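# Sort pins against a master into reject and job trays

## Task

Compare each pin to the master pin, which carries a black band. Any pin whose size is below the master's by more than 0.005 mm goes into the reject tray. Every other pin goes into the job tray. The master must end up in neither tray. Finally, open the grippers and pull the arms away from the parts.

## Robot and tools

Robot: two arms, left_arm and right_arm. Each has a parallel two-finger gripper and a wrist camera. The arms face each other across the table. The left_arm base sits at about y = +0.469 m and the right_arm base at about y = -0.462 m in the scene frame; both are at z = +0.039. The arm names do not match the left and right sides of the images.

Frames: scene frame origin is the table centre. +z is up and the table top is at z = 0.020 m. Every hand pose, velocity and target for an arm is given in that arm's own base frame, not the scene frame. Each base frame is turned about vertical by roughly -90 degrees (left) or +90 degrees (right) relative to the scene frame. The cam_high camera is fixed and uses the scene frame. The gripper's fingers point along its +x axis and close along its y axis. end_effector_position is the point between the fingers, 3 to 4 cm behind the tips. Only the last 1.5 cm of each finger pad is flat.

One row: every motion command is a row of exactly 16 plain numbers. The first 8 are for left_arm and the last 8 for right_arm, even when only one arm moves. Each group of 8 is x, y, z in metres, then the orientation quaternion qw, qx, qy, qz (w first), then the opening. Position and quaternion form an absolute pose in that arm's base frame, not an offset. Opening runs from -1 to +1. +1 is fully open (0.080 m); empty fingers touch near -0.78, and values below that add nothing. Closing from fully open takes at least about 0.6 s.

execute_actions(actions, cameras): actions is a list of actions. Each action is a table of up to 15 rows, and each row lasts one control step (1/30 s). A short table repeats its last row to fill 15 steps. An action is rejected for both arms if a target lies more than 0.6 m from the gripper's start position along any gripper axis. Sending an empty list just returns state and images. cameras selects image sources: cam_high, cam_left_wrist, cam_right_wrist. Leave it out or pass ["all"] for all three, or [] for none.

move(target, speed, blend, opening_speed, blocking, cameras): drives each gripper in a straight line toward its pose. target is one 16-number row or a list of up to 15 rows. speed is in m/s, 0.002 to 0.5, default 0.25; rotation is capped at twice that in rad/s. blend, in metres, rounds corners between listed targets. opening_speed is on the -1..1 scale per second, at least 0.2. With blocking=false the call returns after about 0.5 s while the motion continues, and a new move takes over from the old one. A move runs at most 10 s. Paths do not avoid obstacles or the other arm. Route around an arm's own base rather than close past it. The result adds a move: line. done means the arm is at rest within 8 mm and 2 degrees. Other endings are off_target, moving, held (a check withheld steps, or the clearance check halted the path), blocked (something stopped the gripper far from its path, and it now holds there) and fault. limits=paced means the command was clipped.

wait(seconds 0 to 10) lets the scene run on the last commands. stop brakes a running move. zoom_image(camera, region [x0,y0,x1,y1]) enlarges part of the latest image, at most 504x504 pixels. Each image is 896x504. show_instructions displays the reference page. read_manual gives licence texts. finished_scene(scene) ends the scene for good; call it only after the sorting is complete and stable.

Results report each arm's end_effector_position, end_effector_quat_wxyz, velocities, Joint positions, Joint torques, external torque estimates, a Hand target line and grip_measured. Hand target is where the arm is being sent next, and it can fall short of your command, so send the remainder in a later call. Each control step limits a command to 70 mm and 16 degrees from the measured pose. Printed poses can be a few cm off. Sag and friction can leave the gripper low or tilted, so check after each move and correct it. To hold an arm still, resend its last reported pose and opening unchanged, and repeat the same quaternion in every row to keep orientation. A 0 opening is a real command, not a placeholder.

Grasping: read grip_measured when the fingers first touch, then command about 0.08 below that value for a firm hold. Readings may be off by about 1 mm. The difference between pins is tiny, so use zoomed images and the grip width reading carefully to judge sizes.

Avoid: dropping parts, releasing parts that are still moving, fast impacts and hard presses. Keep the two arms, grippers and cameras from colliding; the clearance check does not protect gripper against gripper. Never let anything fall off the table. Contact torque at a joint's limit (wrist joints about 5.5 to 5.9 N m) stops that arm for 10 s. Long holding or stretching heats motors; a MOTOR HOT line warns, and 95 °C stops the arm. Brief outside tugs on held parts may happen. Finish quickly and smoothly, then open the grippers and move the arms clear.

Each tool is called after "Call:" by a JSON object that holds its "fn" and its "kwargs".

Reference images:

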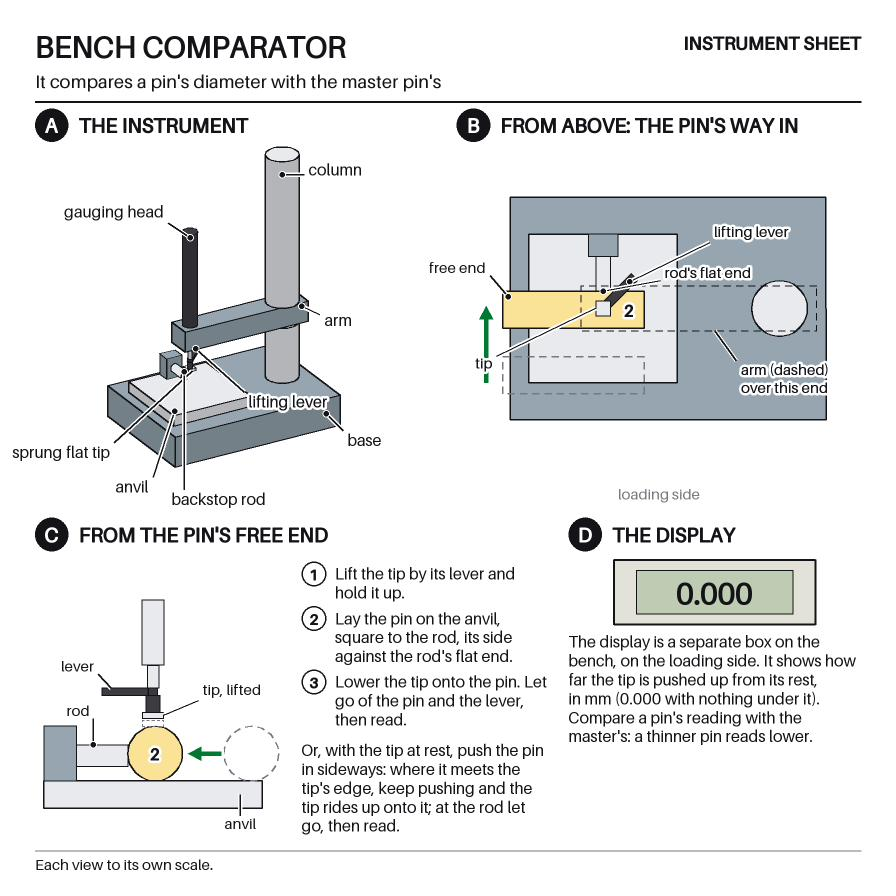

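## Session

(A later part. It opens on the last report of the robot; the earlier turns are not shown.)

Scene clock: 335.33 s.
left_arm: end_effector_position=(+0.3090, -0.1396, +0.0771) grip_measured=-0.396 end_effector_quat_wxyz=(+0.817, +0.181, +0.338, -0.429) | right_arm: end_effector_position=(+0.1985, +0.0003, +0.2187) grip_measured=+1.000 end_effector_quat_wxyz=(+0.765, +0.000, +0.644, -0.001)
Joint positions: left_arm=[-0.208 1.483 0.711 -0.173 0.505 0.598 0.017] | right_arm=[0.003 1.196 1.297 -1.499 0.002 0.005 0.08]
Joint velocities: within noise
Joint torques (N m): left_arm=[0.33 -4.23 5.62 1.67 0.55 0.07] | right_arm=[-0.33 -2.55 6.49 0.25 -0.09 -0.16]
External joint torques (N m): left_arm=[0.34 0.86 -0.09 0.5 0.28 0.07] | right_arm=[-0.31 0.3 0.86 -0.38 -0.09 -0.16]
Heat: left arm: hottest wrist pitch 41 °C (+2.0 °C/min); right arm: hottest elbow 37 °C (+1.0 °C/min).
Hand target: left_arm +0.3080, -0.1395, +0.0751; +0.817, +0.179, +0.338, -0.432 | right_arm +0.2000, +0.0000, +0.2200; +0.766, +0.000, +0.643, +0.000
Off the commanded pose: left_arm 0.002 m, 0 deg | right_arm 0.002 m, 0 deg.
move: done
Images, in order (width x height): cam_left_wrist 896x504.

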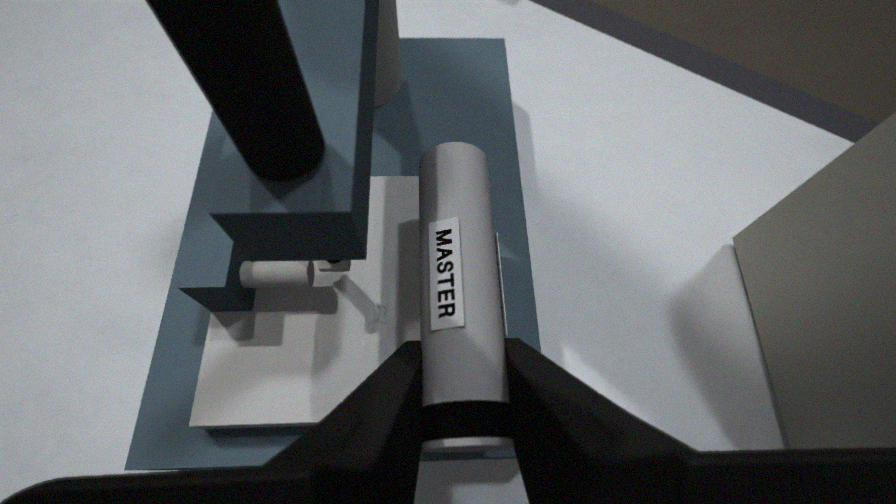

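Call:
{"fn": "move", "kwargs": {"target": [[0.308,-0.1395,0.060,0.8137,0.1811,0.3371,-0.4373,-0.48,0.20,0.0,0.22,0.766,0,0.643,0,1.0]], "speed": [0.05], "cameras": ["cam_left_wrist"]}}

Scene clock: 353.13 s.
left_arm: end_effector_position=(+0.3095, -0.1396, +0.0626) grip_measured=-0.396 end_effector_quat_wxyz=(+0.815, +0.183, +0.336, -0.434) | right_arm: end_effector_position=(+0.1985, +0.0003, +0.2187) grip_measured=+1.000 end_effector_quat_wxyz=(+0.765, +0.000, +0.644, -0.001)
Joint positions: left_arm=[-0.204 1.525 0.682 -0.107 0.515 0.612 0.017] | right_arm=[0.003 1.196 1.297 -1.499 0.002 0.005 0.08]
Joint velocities: within noise
Joint torques (N m): left_arm=[0.23 -4.19 5.31 1.66 0.56 0.07] | right_arm=[-0.32 -2.64 6.53 0.26 -0.1 -0.16]
External joint torques (N m): left_arm=[0.21 0.99 -0.22 0.5 0.28 0.06] | right_arm=[-0.31 0.21 0.9 -0.37 -0.1 -0.16]
Heat: left arm: hottest wrist pitch 44 °C (+4.1 °C/min); right arm: hottest elbow 37 °C (+1.0 °C/min).
Hand target: left_arm +0.3080, -0.1395, +0.0601; +0.814, +0.181, +0.337, -0.437 | right_arm +0.2000, +0.0000, +0.2200; +0.766, +0.000, +0.643, +0.000
Off the commanded pose: left_arm 0.003 m, 0 deg | right_arm 0.002 m, 0 deg.
move: done
Images, in order (width x height): cam_left_wrist 896x504.

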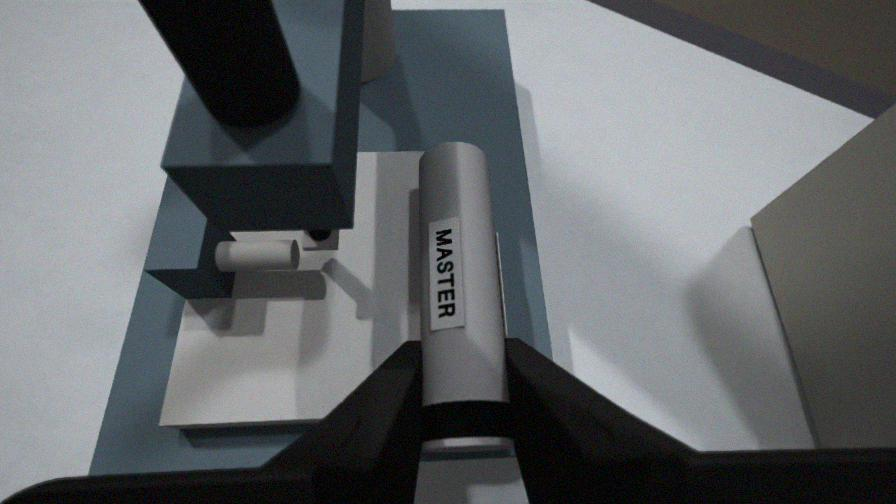

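Call:
{"fn": "move", "kwargs": {"target": [[0.308,-0.1395,0.056,0.8137,0.1811,0.3371,-0.4373,-0.48,0.20,0.0,0.22,0.766,0,0.643,0,1.0]], "speed": [0.04], "cameras": ["cam_left_wrist"]}}

Scene clock: 371.57 s.
left_arm: end_effector_position=(+0.3105, -0.1403, +0.0609) grip_measured=-0.396 end_effector_quat_wxyz=(+0.816, +0.183, +0.332, -0.436) | right_arm: end_effector_position=(+0.1985, +0.0003, +0.2187) grip_measured=+1.000 end_effector_quat_wxyz=(+0.765, +0.000, +0.644, -0.001)
Joint positions: left_arm=[-0.204 1.533 0.676 -0.085 0.519 0.613 0.017] | right_arm=[0.003 1.196 1.297 -1.499 0.002 0.005 0.08]
Joint velocities: within noise
Joint torques (N m): left_arm=[0.2 -3.88 4.96 1.52 0.43 0.07] | right_arm=[-0.38 -2.66 6.59 0.25 -0.1 -0.15]
External joint torques (N m): left_arm=[0.19 1.36 -0.58 0.33 0.16 0.07] | right_arm=[-0.4 0.19 0.96 -0.38 -0.1 -0.15]
Heat: left arm: hottest wrist pitch 45 °C (+5.0 °C/min); right arm: hottest elbow 37 °C (+1.0 °C/min).
Hand target: left_arm +0.3080, -0.1395, +0.0561; +0.814, +0.181, +0.337, -0.437 | right_arm +0.2000, +0.0000, +0.2200; +0.766, +0.000, +0.643, +0.000
Off the commanded pose: left_arm 0.006 m, 1 deg | right_arm 0.002 m, 0 deg.
move: done
Images, in order (width x height): cam_left_wrist 896x504.

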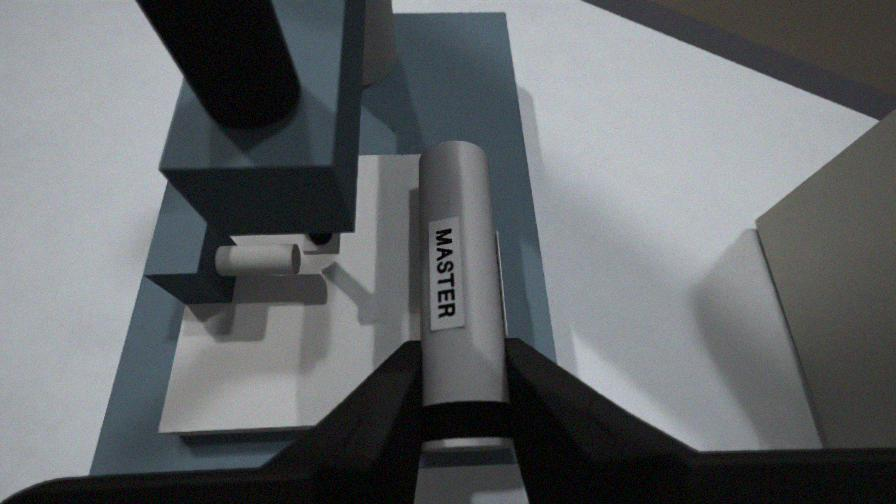

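Call:
{"fn": "move", "kwargs": {"target": [[0.3235,-0.1295,0.0590,0.8137,0.1811,0.3371,-0.4373,-0.48,0.20,0.0,0.22,0.766,0,0.643,0,1.0]], "speed": [0.04], "cameras": ["cam_left_wrist"]}}

Scene clock: 387.37 s.
left_arm: end_effector_position=(+0.3189, -0.1324, +0.0597) grip_measured=-0.396 end_effector_quat_wxyz=(+0.812, +0.180, +0.335, -0.443) | right_arm: end_effector_position=(+0.1985, +0.0003, +0.2187) grip_measured=+1.000 end_effector_quat_wxyz=(+0.765, +0.000, +0.644, -0.001)
Joint positions: left_arm=[-0.161 1.574 0.717 -0.12 0.558 0.659 0.017] | right_arm=[0.003 1.196 1.297 -1.499 0.002 0.005 0.08]
Joint velocities: within noise
Joint torques (N m): left_arm=[0.74 -3.65 7.55 1.03 0.03 0.05] | right_arm=[-0.29 -2.56 6.52 0.27 -0.09 -0.13]
External joint torques (N m): left_arm=[0.75 1.82 2.08 -0.1 -0.26 0.04] | right_arm=[-0.29 0.27 0.87 -0.37 -0.08 -0.13]
Heat: left arm: hottest wrist pitch 45 °C (+4.0 °C/min); right arm: hottest elbow 37 °C (+0.0 °C/min).
Hand target: left_arm +0.3235, -0.1294, +0.0591; +0.814, +0.181, +0.337, -0.437 | right_arm +0.2000, +0.0000, +0.2200; +0.766, +0.000, +0.643, +0.000
Off the commanded pose: left_arm 0.005 m, 1 deg | right_arm 0.002 m, 0 deg.
move: done
Images, in order (width x height): cam_left_wrist 896x504.

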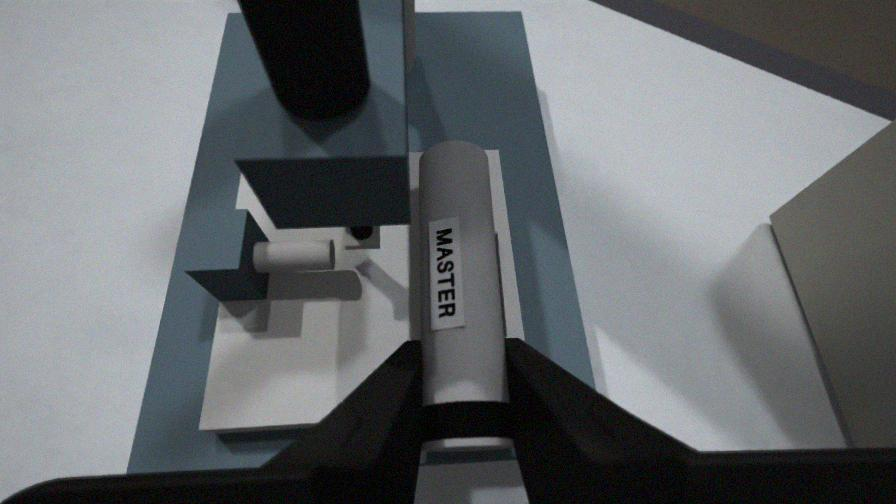

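Call:
{"fn": "move", "kwargs": {"target": [[0.3425,-0.1170,0.0590,0.8165,0.1791,0.3382,-0.4323,-0.48,0.20,0.0,0.22,0.766,0,0.643,0,1.0]], "speed": [0.03], "cameras": ["cam_left_wrist"]}}

Scene clock: 403.03 s.
left_arm: end_effector_position=(+0.3373, -0.1208, +0.0600) grip_measured=-0.396 end_effector_quat_wxyz=(+0.814, +0.178, +0.336, -0.439) | right_arm: end_effector_position=(+0.1985, +0.0003, +0.2187) grip_measured=+1.000 end_effector_quat_wxyz=(+0.765, +0.000, +0.644, -0.001)
Joint positions: left_arm=[-0.111 1.635 0.786 -0.149 0.58 0.697 0.017] | right_arm=[0.003 1.196 1.297 -1.499 0.002 0.005 0.08]
Joint velocities: within noise
Joint torques (N m): left_arm=[0.86 -3.91 7.63 1.09 0 0.04] | right_arm=[-0.27 -2.59 6.51 0.24 -0.09 -0.14]
External joint torques (N m): left_arm=[0.82 2.02 2.18 -0.01 -0.3 0.04] | right_arm=[-0.27 0.27 0.86 -0.39 -0.09 -0.14]
Heat: left arm: hottest wrist pitch 42 °C (-1.0 °C/min); right arm: hottest elbow 37 °C (+0.0 °C/min).
Hand target: left_arm +0.3424, -0.1170, +0.0591; +0.816, +0.179, +0.338, -0.432 | right_arm +0.2000, +0.0000, +0.2200; +0.766, +0.000, +0.643, +0.000
Off the commanded pose: left_arm 0.006 m, 1 deg | right_arm 0.002 m, 0 deg.
move: done
Images, in order (width x height): cam_left_wrist 896x504.

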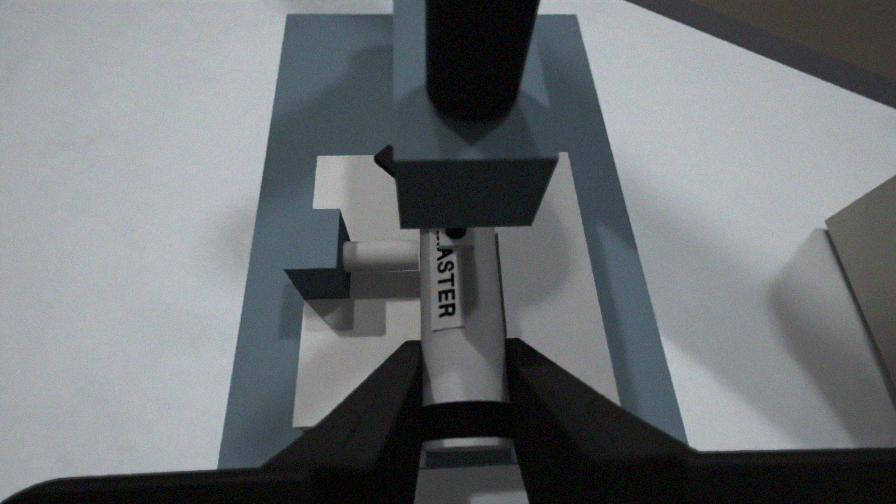

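Call:
{"fn": "move", "kwargs": {"target": [[0.3415,-0.1177,0.0605,0.8165,0.1791,0.3382,-0.4323,-0.15,0.20,0.0,0.22,0.766,0,0.643,0,1.0],[0.3392,-0.1193,0.0625,0.8165,0.1791,0.3382,-0.4323,-0.1,0.20,0.0,0.22,0.766,0,0.643,0,1.0]], "speed": [0.03,0.03], "opening_speed": 0.5, "cameras": ["cam_left_wrist","cam_high"]}}

Call:
{"fn": "zoom_image", "kwargs": {"camera": "cam_high", "region": [277, 395, 301, 417]}}

Call:
{"fn": "wait", "kwargs": {"seconds": 0.1, "cameras": ["cam_high"]}}

Call:
{"fn": "zoom_image", "kwargs": {"camera": "cam_high", "region": [277, 395, 301, 417]}}

Scene clock: 422.20 s.
left_arm: end_effector_position=(+0.3370, -0.1208, +0.0601) grip_measured=-0.103 end_effector_quat_wxyz=(+0.814, +0.176, +0.339, -0.438) | right_arm: end_effector_position=(+0.1985, +0.0003, +0.2187) grip_measured=+1.000 end_effector_quat_wxyz=(+0.765, +0.000, +0.644, -0.001)
Joint positions: left_arm=[-0.113 1.634 0.788 -0.156 0.578 0.693 0.03] | right_arm=[0.003 1.196 1.297 -1.499 0.002 0.005 0.08]
Joint velocities: within noise
Joint torques (N m): left_arm=[0.09 -5.95 6.74 0.92 -0.11 -0.13] | right_arm=[-0.28 -2.64 6.47 0.27 -0.1 -0.15]
External joint torques (N m): left_arm=[0.1 0 1.25 -0.19 -0.42 -0.13] | right_arm=[-0.26 0.17 0.85 -0.36 -0.1 -0.16]
Heat: left arm: hottest wrist pitch 41 °C (-4.1 °C/min); right arm: hottest elbow 37 °C (+0.0 °C/min).
Hand target: left_arm +0.3392, -0.1192, +0.0624; +0.817, +0.179, +0.338, -0.432 | right_arm +0.2000, +0.0000, +0.2200; +0.766, +0.000, +0.643, +0.000
Off the commanded pose: left_arm 0.004 m, 1 deg | right_arm 0.002 m, 0 deg.
move: done
Images, in order (width x height): cam_high 896x504, cam_left_wrist 896x504.

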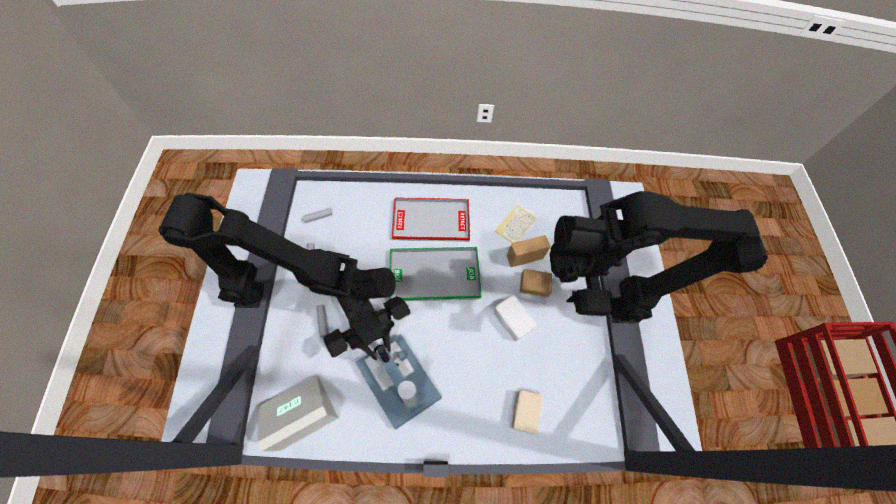

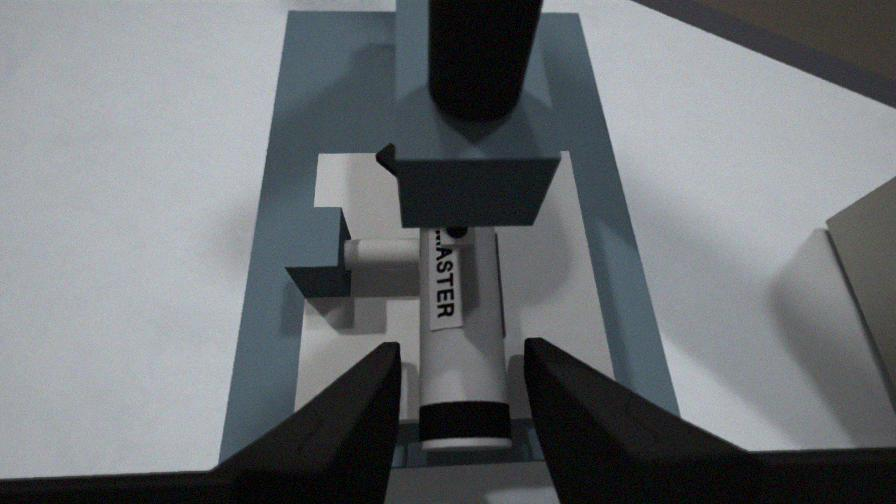

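Scaled by 21.000 from the camera's 896x504 image, which has a finer 1280x720 frame.

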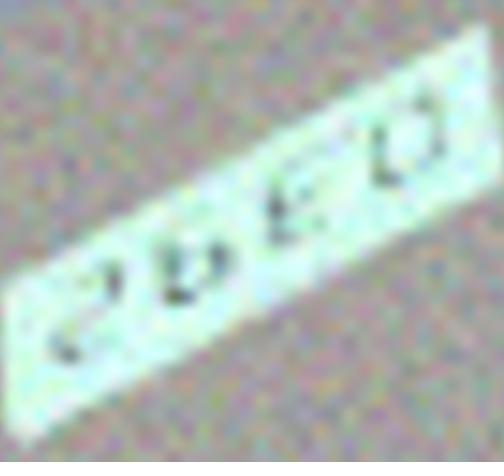

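Scene clock: 422.30 s.
left_arm: end_effector_position=(+0.3370, -0.1208, +0.0601) grip_measured=-0.103 end_effector_quat_wxyz=(+0.814, +0.176, +0.339, -0.438) | right_arm: end_effector_position=(+0.1985, +0.0003, +0.2187) grip_measured=+1.000 end_effector_quat_wxyz=(+0.765, +0.000, +0.644, -0.001)
Joint positions: left_arm=[-0.113 1.634 0.788 -0.156 0.578 0.693 0.03] | right_arm=[0.003 1.196 1.297 -1.499 0.002 0.005 0.08]
Joint velocities: within noise
Joint torques (N m): left_arm=[0.11 -5.97 6.7 0.93 -0.11 -0.12] | right_arm=[-0.33 -2.59 6.52 0.25 -0.11 -0.15]
External joint torques (N m): left_arm=[0.1 -0.03 1.23 -0.18 -0.42 -0.12] | right_arm=[-0.34 0.22 0.9 -0.38 -0.1 -0.15]
Heat: left arm: hottest wrist pitch 41 °C (-4.0 °C/min); right arm: hottest elbow 37 °C (+0.0 °C/min).
Hand target: left_arm +0.3392, -0.1192, +0.0624; +0.817, +0.179, +0.338, -0.432 | right_arm +0.2000, +0.0000, +0.2200; +0.766, +0.000, +0.643, +0.000
Tool commands: left_gripper/opening=-0.1 right_gripper/opening=+1.0
Off the commanded pose: left_arm 0.004 m, 1 deg | right_arm 0.002 m, 0 deg.
wait: 0.10 s; no rest
Images, in order (width x height): cam_high 896x504.

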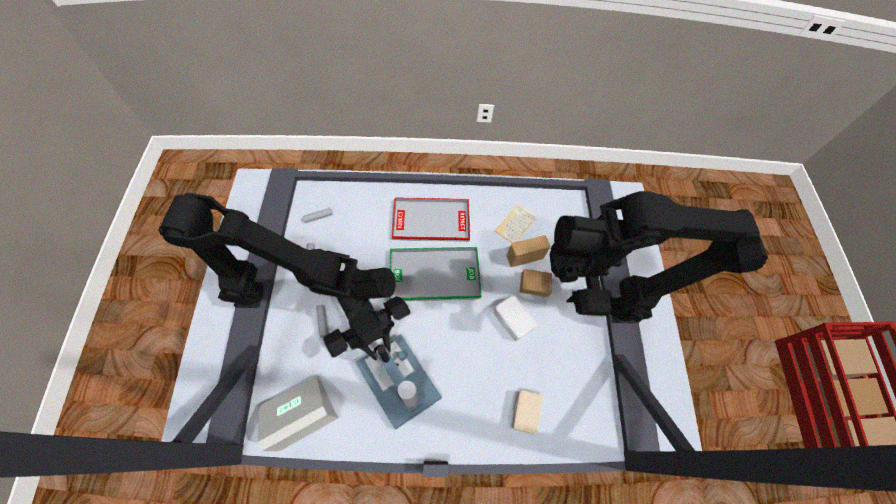

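Scaled by 21.000 from the camera's 896x504 image, which has a finer 1280x720 frame.

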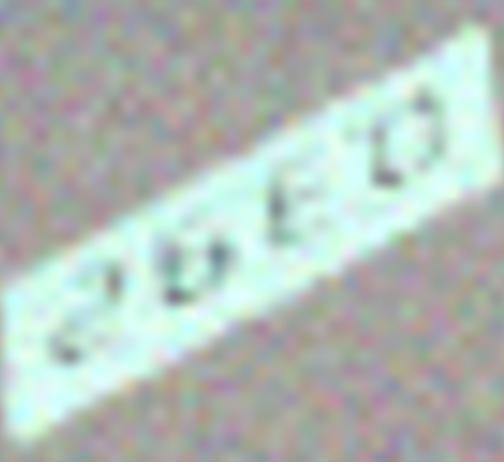

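Call:
{"fn": "wait", "kwargs": {"seconds": 0.1, "cameras": ["cam_high"]}}

Call:
{"fn": "zoom_image", "kwargs": {"camera": "cam_high", "region": [276, 401, 290, 415]}}

Call:
{"fn": "wait", "kwargs": {"seconds": 0.1, "cameras": ["cam_high"]}}

Call:
{"fn": "zoom_image", "kwargs": {"camera": "cam_high", "region": [276, 401, 290, 415]}}

Scene clock: 435.97 s.
left_arm: end_effector_position=(+0.3370, -0.1208, +0.0601) grip_measured=-0.103 end_effector_quat_wxyz=(+0.814, +0.176, +0.339, -0.438) | right_arm: end_effector_position=(+0.1985, +0.0003, +0.2187) grip_measured=+1.000 end_effector_quat_wxyz=(+0.765, +0.000, +0.644, -0.001)
Joint positions: left_arm=[-0.113 1.634 0.788 -0.156 0.578 0.693 0.03] | right_arm=[0.003 1.196 1.297 -1.499 0.002 0.005 0.08]
Joint velocities: within noise
Joint torques (N m): left_arm=[0.07 -5.98 6.75 0.93 -0.11 -0.13] | right_arm=[-0.3 -2.64 6.53 0.26 -0.09 -0.13]
External joint torques (N m): left_arm=[0.08 -0.12 1.38 -0.14 -0.42 -0.13] | right_arm=[-0.3 0.22 0.91 -0.36 -0.09 -0.13]
Heat: left arm: hottest wrist pitch 40 °C (-5.0 °C/min); right arm: hottest elbow 37 °C (+0.0 °C/min).
Hand target: left_arm +0.3392, -0.1192, +0.0624; +0.817, +0.179, +0.338, -0.432 | right_arm +0.2000, +0.0000, +0.2200; +0.766, +0.000, +0.643, +0.000
Tool commands: left_gripper/opening=-0.1 right_gripper/opening=+1.0
Off the commanded pose: left_arm 0.004 m, 1 deg | right_arm 0.002 m, 0 deg.
wait: 0.10 s; at rest from the start
Images, in order (width x height): cam_high 896x504.

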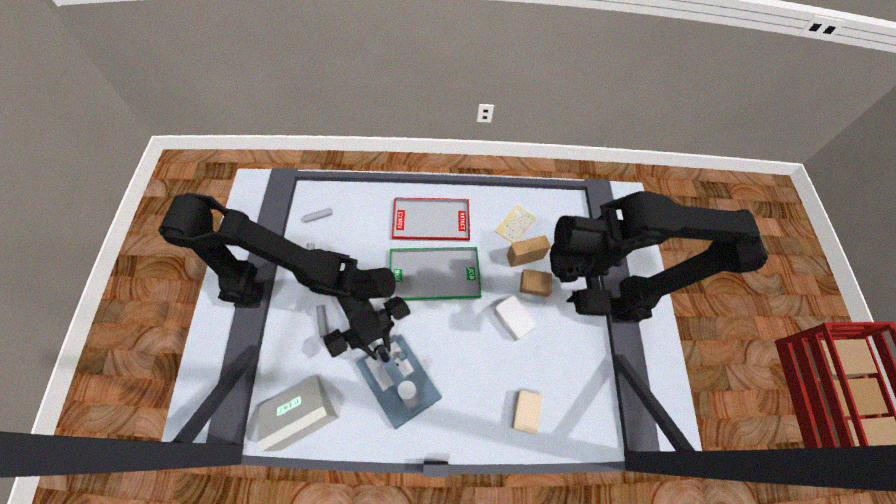

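Scaled by 36.000 from the camera's 896x504 image, which has a finer 1280x720 frame.

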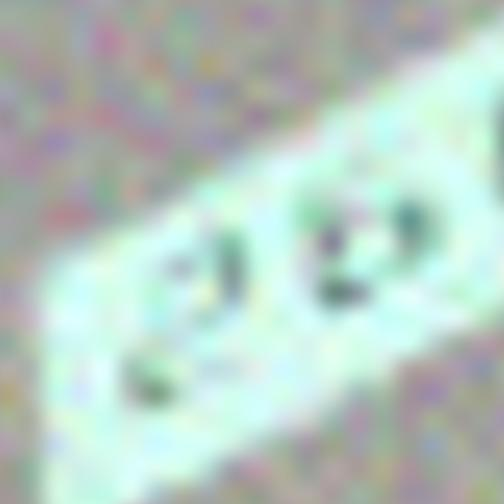

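Scene clock: 436.07 s.
left_arm: end_effector_position=(+0.3370, -0.1208, +0.0601) grip_measured=-0.103 end_effector_quat_wxyz=(+0.814, +0.176, +0.339, -0.438) | right_arm: end_effector_position=(+0.1985, +0.0003, +0.2187) grip_measured=+1.000 end_effector_quat_wxyz=(+0.765, +0.000, +0.644, -0.001)
Joint positions: left_arm=[-0.113 1.634 0.788 -0.156 0.578 0.693 0.03] | right_arm=[0.003 1.196 1.297 -1.499 0.002 0.005 0.08]
Joint velocities: within noise
Joint torques (N m): left_arm=[0.07 -5.98 6.74 0.93 -0.11 -0.12] | right_arm=[-0.31 -2.6 6.56 0.26 -0.08 -0.14]
External joint torques (N m): left_arm=[0.04 -0.07 1.31 -0.16 -0.42 -0.12] | right_arm=[-0.31 0.2 0.94 -0.37 -0.08 -0.14]
Heat: left arm: hottest wrist pitch 40 °C (-5.1 °C/min); right arm: hottest elbow 37 °C (+0.0 °C/min).
Hand target: left_arm +0.3392, -0.1192, +0.0624; +0.817, +0.179, +0.338, -0.432 | right_arm +0.2000, +0.0000, +0.2200; +0.766, +0.000, +0.643, +0.000
Tool commands: left_gripper/opening=-0.1 right_gripper/opening=+1.0
Off the commanded pose: left_arm 0.004 m, 1 deg | right_arm 0.002 m, 0 deg.
wait: 0.10 s; no rest
Images, in order (width x height): cam_high 896x504.

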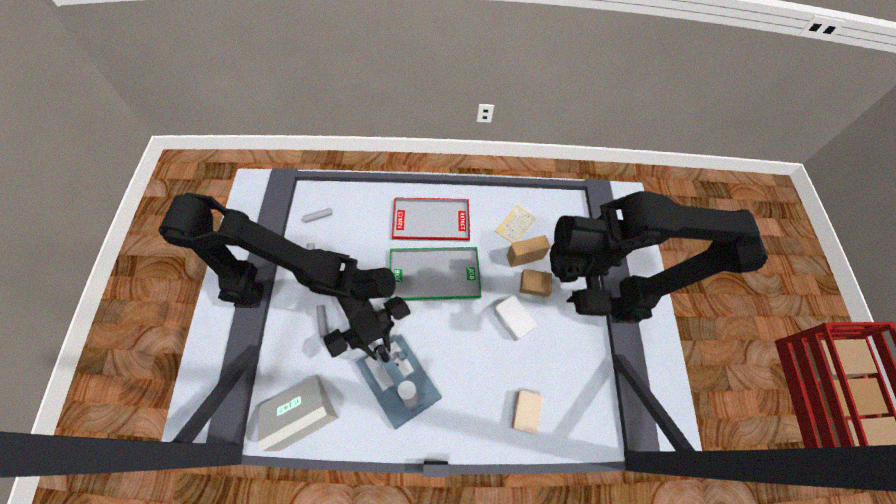

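Scaled by 36.000 from the camera's 896x504 image, which has a finer 1280x720 frame.

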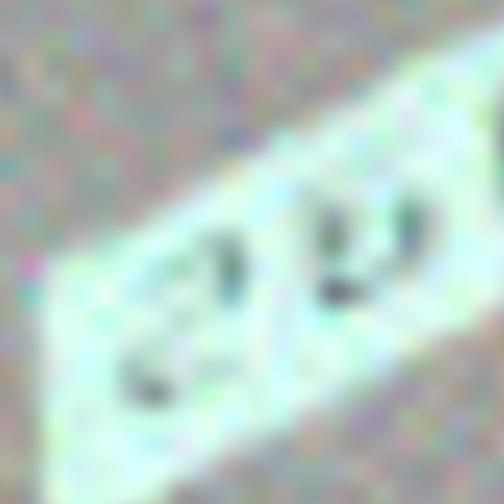

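Call:
{"fn": "move", "kwargs": {"target": [[0.3392,-0.1193,0.0600,0.8165,0.1791,0.3382,-0.4323,-0.48,0.20,0.0,0.22,0.766,0,0.643,0,1.0],[0.305,-0.1418,0.0615,0.8165,0.1791,0.3382,-0.4323,-0.48,0.20,0.0,0.22,0.766,0,0.643,0,1.0],[0.305,-0.1418,0.125,0.8165,0.1791,0.3382,-0.4323,-0.48,0.20,0.0,0.22,0.766,0,0.643,0,1.0],[0.262,-0.075,0.12,0.8165,0.1791,0.3382,-0.4323,-0.48,0.20,0.0,0.22,0.766,0,0.643,0,1.0],[0.2347,0.1175,0.06,0.8924,0.0990,0.3696,-0.2391,-0.48,0.20,0.0,0.22,0.766,0,0.643,0,1.0],[0.2347,0.1175,0.017,0.8924,0.0990,0.3696,-0.2391,-0.48,0.20,0.0,0.22,0.766,0,0.643,0,1.0]], "speed": [0.03,0.06,0.12,0.22,0.22,0.06], "blend": [0,0.001,0.01,0.01,0.005,0], "opening_speed": 0.8, "cameras": ["cam_left_wrist","cam_high"]}}

Scene clock: 503.97 s.
left_arm: end_effector_position=(+0.2356, +0.1198, +0.0184) grip_measured=-0.395 end_effector_quat_wxyz=(+0.891, +0.105, +0.373, -0.236) | right_arm: end_effector_position=(+0.1985, +0.0003, +0.2187) grip_measured=+1.000 end_effector_quat_wxyz=(+0.765, +0.000, +0.644, -0.001)
Joint positions: left_arm=[0.872 1.608 0.603 -0.386 0.758 1.328 0.017] | right_arm=[0.003 1.196 1.297 -1.499 0.002 0.005 0.08]
Joint velocities: within noise
Joint torques (N m): left_arm=[0.2 -3.61 3.95 0.75 0.91 0.03] | right_arm=[-0.31 -2.59 6.51 0.25 -0.09 -0.14]
External joint torques (N m): left_arm=[0.18 1.04 -0.38 0.21 0.45 0.03] | right_arm=[-0.3 0.29 0.87 -0.37 -0.1 -0.14]
Heat: left arm: hottest wrist pitch 39 °C (-1.0 °C/min); right arm: hottest elbow 38 °C (+0.0 °C/min).
Hand target: left_arm +0.2347, +0.1175, +0.0171; +0.892, +0.099, +0.370, -0.239 | right_arm +0.2000, +0.0000, +0.2200; +0.766, +0.000, +0.643, +0.000
Off the commanded pose: left_arm 0.003 m, 1 deg | right_arm 0.002 m, 0 deg.
move: done
Images, in order (width x height): cam_high 896x504, cam_left_wrist 896x504.

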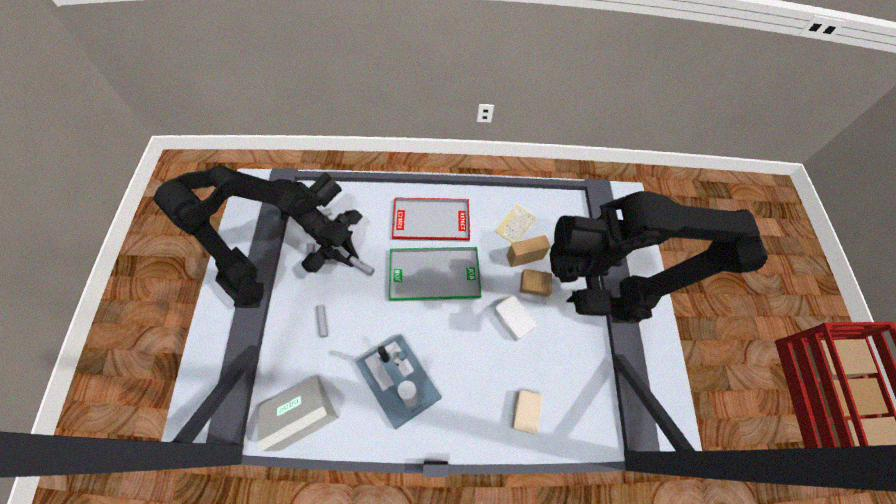

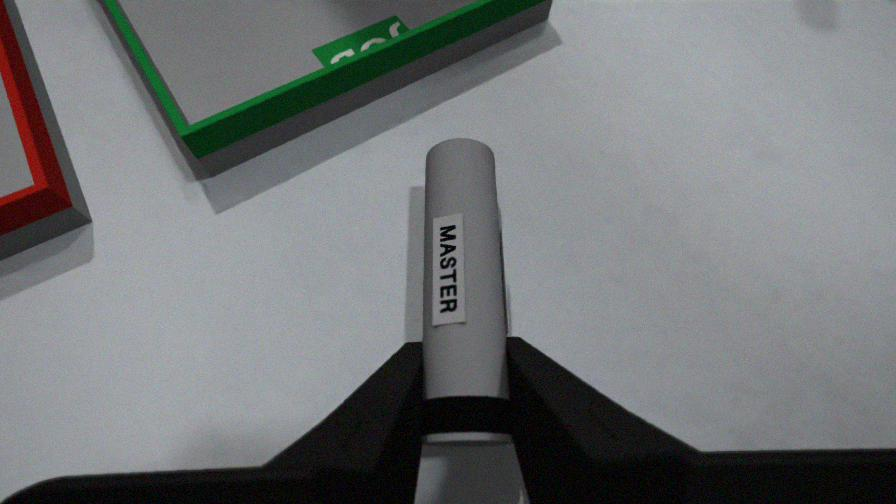

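Call:
{"fn": "move", "kwargs": {"target": [[0.2347,0.1175,0.0135,0.8924,0.0990,0.3696,-0.2391,-0.48,0.20,0.0,0.22,0.766,0,0.643,0,1.0],[0.2347,0.1175,0.0150,0.8924,0.0990,0.3696,-0.2391,-0.15,0.20,0.0,0.22,0.766,0,0.643,0,1.0],[0.2347,0.1175,0.08,0.8924,0.0990,0.3696,-0.2391,-0.15,0.20,0.0,0.22,0.766,0,0.643,0,1.0],[0.12,0.22,0.11,0.9098,-0.0664,0.3769,0.1604,0.1,0.20,0.0,0.22,0.766,0,0.643,0,1.0]], "speed": [0.05,0.03,0.12,0.2], "blend": [0,0,0.01,0], "opening_speed": 0.5, "cameras": ["cam_left_wrist","cam_high"]}}

Scene clock: 524.17 s.
left_arm: end_effector_position=(+0.1211, +0.2210, +0.1108) grip_measured=+0.097 end_effector_quat_wxyz=(+0.910, -0.066, +0.377, +0.157) | right_arm: end_effector_position=(+0.1985, +0.0003, +0.2187) grip_measured=+1.000 end_effector_quat_wxyz=(+0.765, +0.000, +0.644, -0.001)
Joint positions: left_arm=[1.459 1.167 0.657 -0.648 0.689 0.965 0.039] | right_arm=[0.003 1.196 1.297 -1.499 0.002 0.005 0.08]
Joint velocities: within noise
Joint torques (N m): left_arm=[0.23 -3.76 5.75 1.07 0.31 -0.1] | right_arm=[-0.3 -2.61 6.51 0.24 -0.1 -0.15]
External joint torques (N m): left_arm=[0.23 -0.72 -0.25 0.18 -0.09 -0.1] | right_arm=[-0.3 0.25 0.9 -0.36 -0.1 -0.15]
Heat: left arm: hottest wrist pitch 38 °C (-1.0 °C/min); right arm: hottest elbow 38 °C (+0.0 °C/min).
Hand target: left_arm +0.1200, +0.2200, +0.1100; +0.910, -0.066, +0.377, +0.160 | right_arm +0.2000, +0.0000, +0.2200; +0.766, +0.000, +0.643, +0.000
Off the commanded pose: left_arm 0.002 m, 0 deg | right_arm 0.002 m, 0 deg.
move: done
Images, in order (width x height): cam_high 896x504, cam_left_wrist 896x504.

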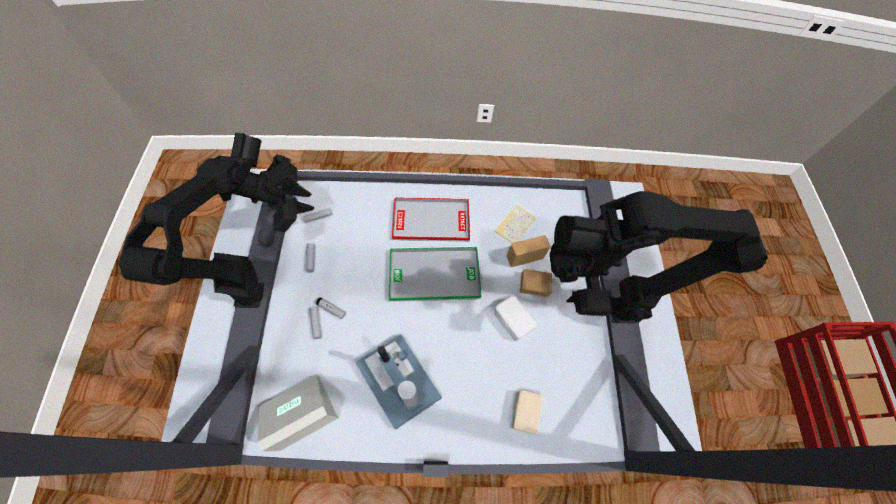

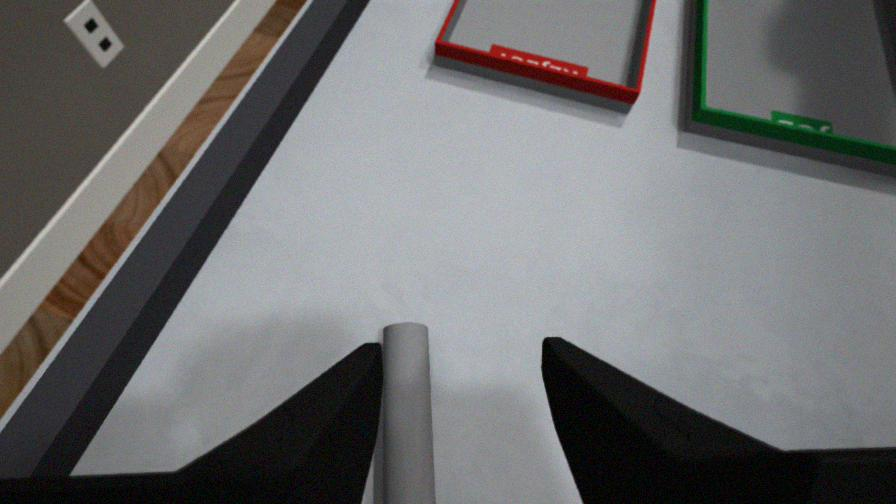

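Call:
{"fn": "move", "kwargs": {"target": [[0.1040,0.2345,0.05,0.9098,-0.0664,0.3769,0.1604,0.0,0.20,0.0,0.22,0.766,0,0.643,0,1.0]], "speed": [0.12], "cameras": ["cam_left_wrist"]}}

Scene clock: 548.87 s.
left_arm: end_effector_position=(+0.1043, +0.2376, +0.0540) grip_measured=+0.002 end_effector_quat_wxyz=(+0.910, -0.060, +0.377, +0.163) | right_arm: end_effector_position=(+0.1985, +0.0003, +0.2187) grip_measured=+1.000 end_effector_quat_wxyz=(+0.765, +0.000, +0.644, -0.001)
Joint positions: left_arm=[1.547 1.36 0.54 -0.39 0.715 1.067 0.035] | right_arm=[0.003 1.196 1.297 -1.499 0.002 0.005 0.08]
Joint velocities: within noise
Joint torques (N m): left_arm=[0.24 -2.55 4.52 1 0.59 0.07] | right_arm=[-0.27 -2.62 6.49 0.25 -0.09 -0.14]
External joint torques (N m): left_arm=[0.22 1.13 -0.73 0.19 0.18 0.07] | right_arm=[-0.27 0.24 0.87 -0.37 -0.09 -0.14]
Heat: left arm: hottest wrist pitch 39 °C (+0.0 °C/min); right arm: hottest elbow 38 °C (+0.0 °C/min).
Hand target: left_arm +0.1040, +0.2344, +0.0500; +0.910, -0.066, +0.377, +0.160 | right_arm +0.2000, +0.0000, +0.2200; +0.766, +0.000, +0.643, +0.000
Off the commanded pose: left_arm 0.005 m, 1 deg | right_arm 0.002 m, 0 deg.
move: done
Images, in order (width x height): cam_left_wrist 896x504.

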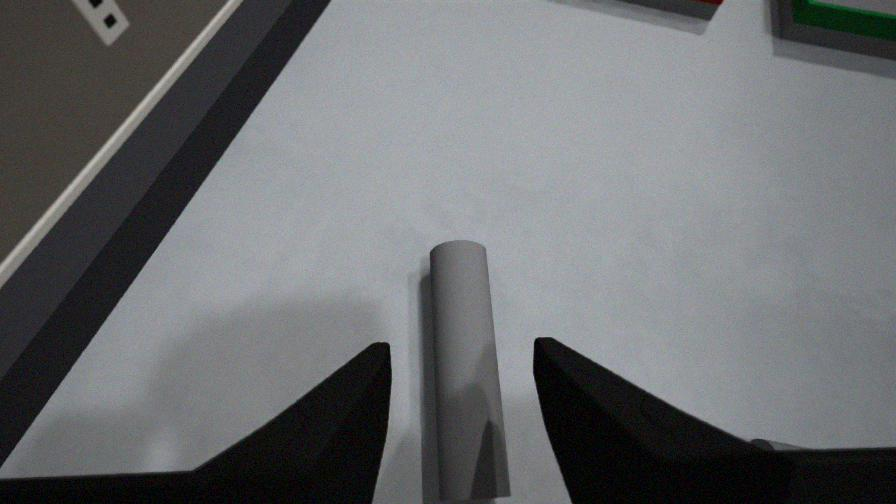

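Call:
{"fn": "move", "kwargs": {"target": [[0.0993,0.2325,0.0125,0.9088,-0.0696,0.3763,0.1681,0.0,0.20,0.0,0.22,0.766,0,0.643,0,1.0],[0.0993,0.2325,0.0130,0.9088,-0.0696,0.3763,0.1681,-0.48,0.20,0.0,0.22,0.766,0,0.643,0,1.0]], "speed": [0.07,0.03], "opening_speed": 0.6, "cameras": ["cam_left_wrist"]}}

Scene clock: 563.73 s.
left_arm: end_effector_position=(+0.0995, +0.2362, +0.0166) grip_measured=-0.396 end_effector_quat_wxyz=(+0.908, -0.063, +0.376, +0.171) | right_arm: end_effector_position=(+0.1985, +0.0003, +0.2187) grip_measured=+1.000 end_effector_quat_wxyz=(+0.765, +0.000, +0.644, -0.001)
Joint positions: left_arm=[1.569 1.482 0.445 -0.175 0.718 1.073 0.017] | right_arm=[0.003 1.196 1.297 -1.499 0.002 0.005 0.08]
Joint velocities: within noise
Joint torques (N m): left_arm=[0.18 -2.7 3.71 0.96 0.54 0.03] | right_arm=[-0.27 -2.61 6.48 0.27 -0.12 -0.16]
External joint torques (N m): left_arm=[0.17 1.17 -0.81 0.15 0.13 0.03] | right_arm=[-0.28 0.24 0.81 -0.38 -0.11 -0.16]
Heat: left arm: hottest wrist pitch 39 °C (+0.0 °C/min); right arm: hottest elbow 38 °C (+0.0 °C/min).
Hand target: left_arm +0.0993, +0.2324, +0.0130; +0.908, -0.070, +0.376, +0.168 | right_arm +0.2000, +0.0000, +0.2200; +0.766, +0.000, +0.643, +0.000
Off the commanded pose: left_arm 0.005 m, 1 deg | right_arm 0.002 m, 0 deg.
move: done
Images, in order (width x height): cam_left_wrist 896x504.

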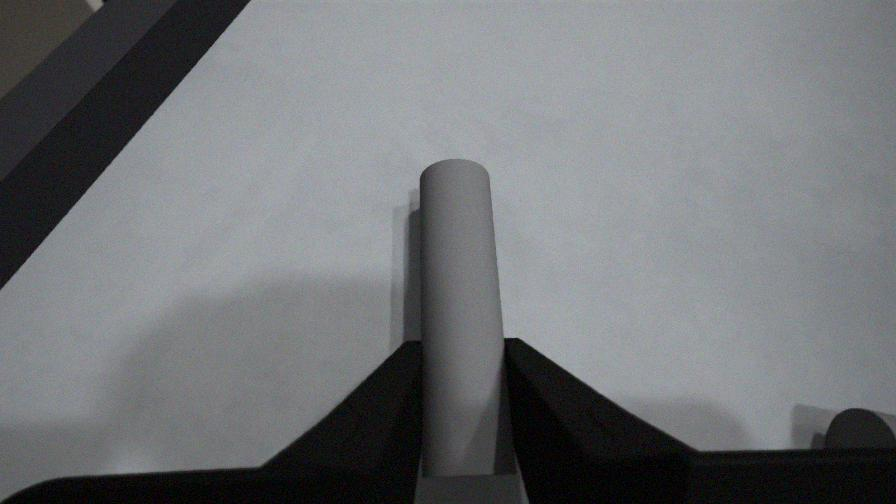

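Call:
{"fn": "move", "kwargs": {"target": [[0.0993,0.2325,0.09,0.9088,-0.0696,0.3763,0.1681,-0.48,0.20,0.0,0.22,0.766,0,0.643,0,1.0],[0.278,-0.152,0.12,0.8165,0.1791,0.3382,-0.4323,-0.48,0.20,0.0,0.22,0.766,0,0.643,0,1.0],[0.310,-0.1425,0.11,0.8165,0.1791,0.3382,-0.4323,-0.48,0.20,0.0,0.22,0.766,0,0.643,0,1.0],[0.310,-0.1425,0.070,0.8153,0.1802,0.3377,-0.4344,-0.48,0.20,0.0,0.22,0.766,0,0.643,0,1.0]], "speed": [0.12,0.22,0.12,0.08], "blend": [0.01,0.005,0.005,0], "cameras": ["cam_left_wrist","cam_high"]}}

Scene clock: 586.30 s.
left_arm: end_effector_position=(+0.3109, -0.1426, +0.0720) grip_measured=-0.396 end_effector_quat_wxyz=(+0.816, +0.182, +0.338, -0.432) | right_arm: end_effector_position=(+0.1985, +0.0003, +0.2187) grip_measured=+1.000 end_effector_quat_wxyz=(+0.765, +0.000, +0.644, -0.001)
Joint positions: left_arm=[-0.216 1.506 0.709 -0.145 0.503 0.595 0.017] | right_arm=[0.003 1.196 1.297 -1.499 0.002 0.005 0.08]
Joint velocities: within noise
Joint torques (N m): left_arm=[0.25 -4.29 5.62 1.66 0.56 0.06] | right_arm=[-0.34 -2.54 6.57 0.25 -0.1 -0.15]
External joint torques (N m): left_arm=[0.24 0.89 -0.03 0.49 0.29 0.06] | right_arm=[-0.34 0.31 0.93 -0.38 -0.1 -0.15]
Heat: left arm: hottest wrist pitch 40 °C (+1.0 °C/min); right arm: hottest elbow 38 °C (+0.0 °C/min).
Hand target: left_arm +0.3100, -0.1425, +0.0700; +0.815, +0.180, +0.338, -0.434 | right_arm +0.2000, +0.0000, +0.2200; +0.766, +0.000, +0.643, +0.000
Off the commanded pose: left_arm 0.002 m, 0 deg | right_arm 0.002 m, 0 deg.
move: done
Images, in order (width x height): cam_high 896x504, cam_left_wrist 896x504.

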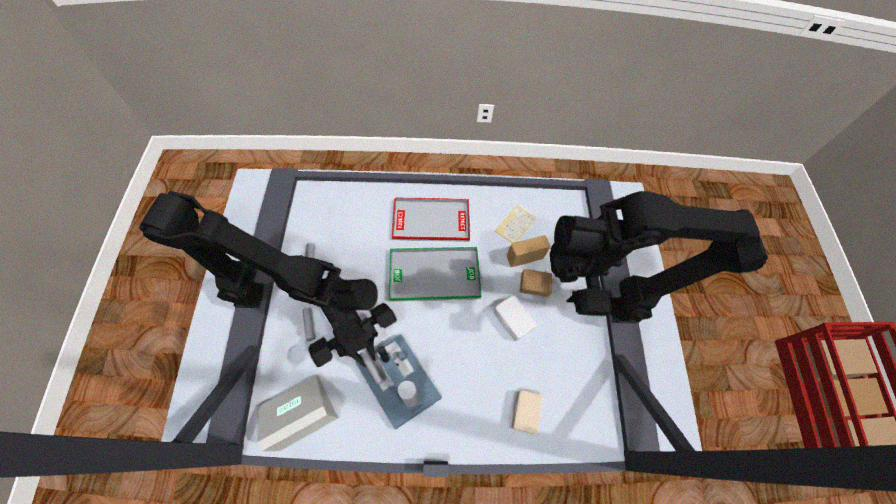

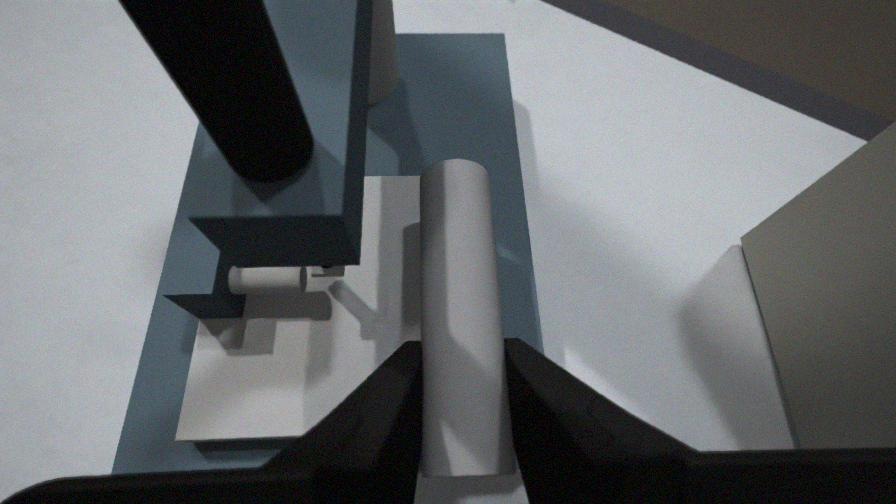

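Call:
{"fn": "zoom_image", "kwargs": {"camera": "cam_high", "region": [250, 230, 400, 400]}}

Scaled by 2.965 from the camera's 896x504 image, which has a finer 1280x720 frame.

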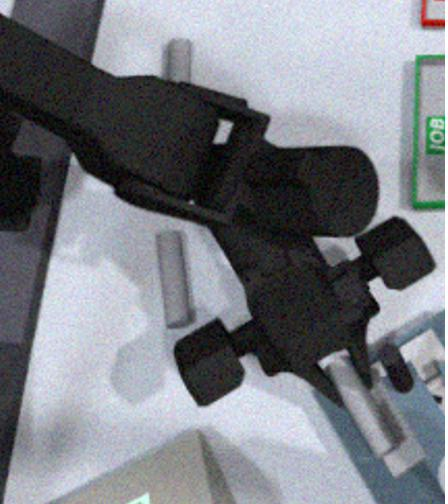

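Call:
{"fn": "move", "kwargs": {"target": [[0.311,-0.1422,0.0590,0.8165,0.1791,0.3382,-0.4323,-0.48,0.20,0.0,0.22,0.766,0,0.643,0,1.0],[0.3445,-0.1197,0.0600,0.8165,0.1791,0.3382,-0.4323,-0.48,0.20,0.0,0.22,0.766,0,0.643,0,1.0]], "speed": [0.04,0.035], "cameras": ["cam_left_wrist"]}}

Scene clock: 618.77 s.
left_arm: end_effector_position=(+0.3394, -0.1230, +0.0609) grip_measured=-0.396 end_effector_quat_wxyz=(+0.815, +0.177, +0.336, -0.438) | right_arm: end_effector_position=(+0.1985, +0.0003, +0.2187) grip_measured=+1.000 end_effector_quat_wxyz=(+0.765, +0.000, +0.644, -0.001)
Joint positions: left_arm=[-0.119 1.64 0.795 -0.149 0.575 0.688 0.017] | right_arm=[0.003 1.196 1.297 -1.499 0.002 0.005 0.08]
Joint velocities: within noise
Joint torques (N m): left_arm=[0.79 -4.02 7.77 1.1 -0.02 0.08] | right_arm=[-0.34 -2.52 6.56 0.26 -0.11 -0.14]
External joint torques (N m): left_arm=[0.75 1.98 2.27 -0.02 -0.33 0.07] | right_arm=[-0.34 0.32 0.92 -0.37 -0.11 -0.15]
Heat: left arm: hottest wrist pitch 43 °C (+4.0 °C/min); right arm: hottest elbow 38 °C (+0.0 °C/min).
Hand target: left_arm +0.3444, -0.1196, +0.0601; +0.817, +0.179, +0.338, -0.432 | right_arm +0.2000, +0.0000, +0.2200; +0.766, +0.000, +0.643, +0.000
Off the commanded pose: left_arm 0.006 m, 1 deg | right_arm 0.002 m, 0 deg.
move: done
Images, in order (width x height): cam_left_wrist 896x504.

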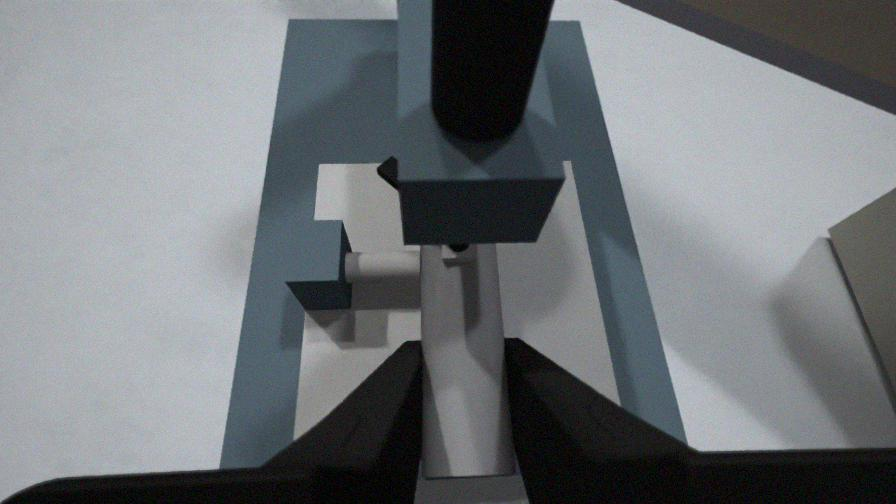

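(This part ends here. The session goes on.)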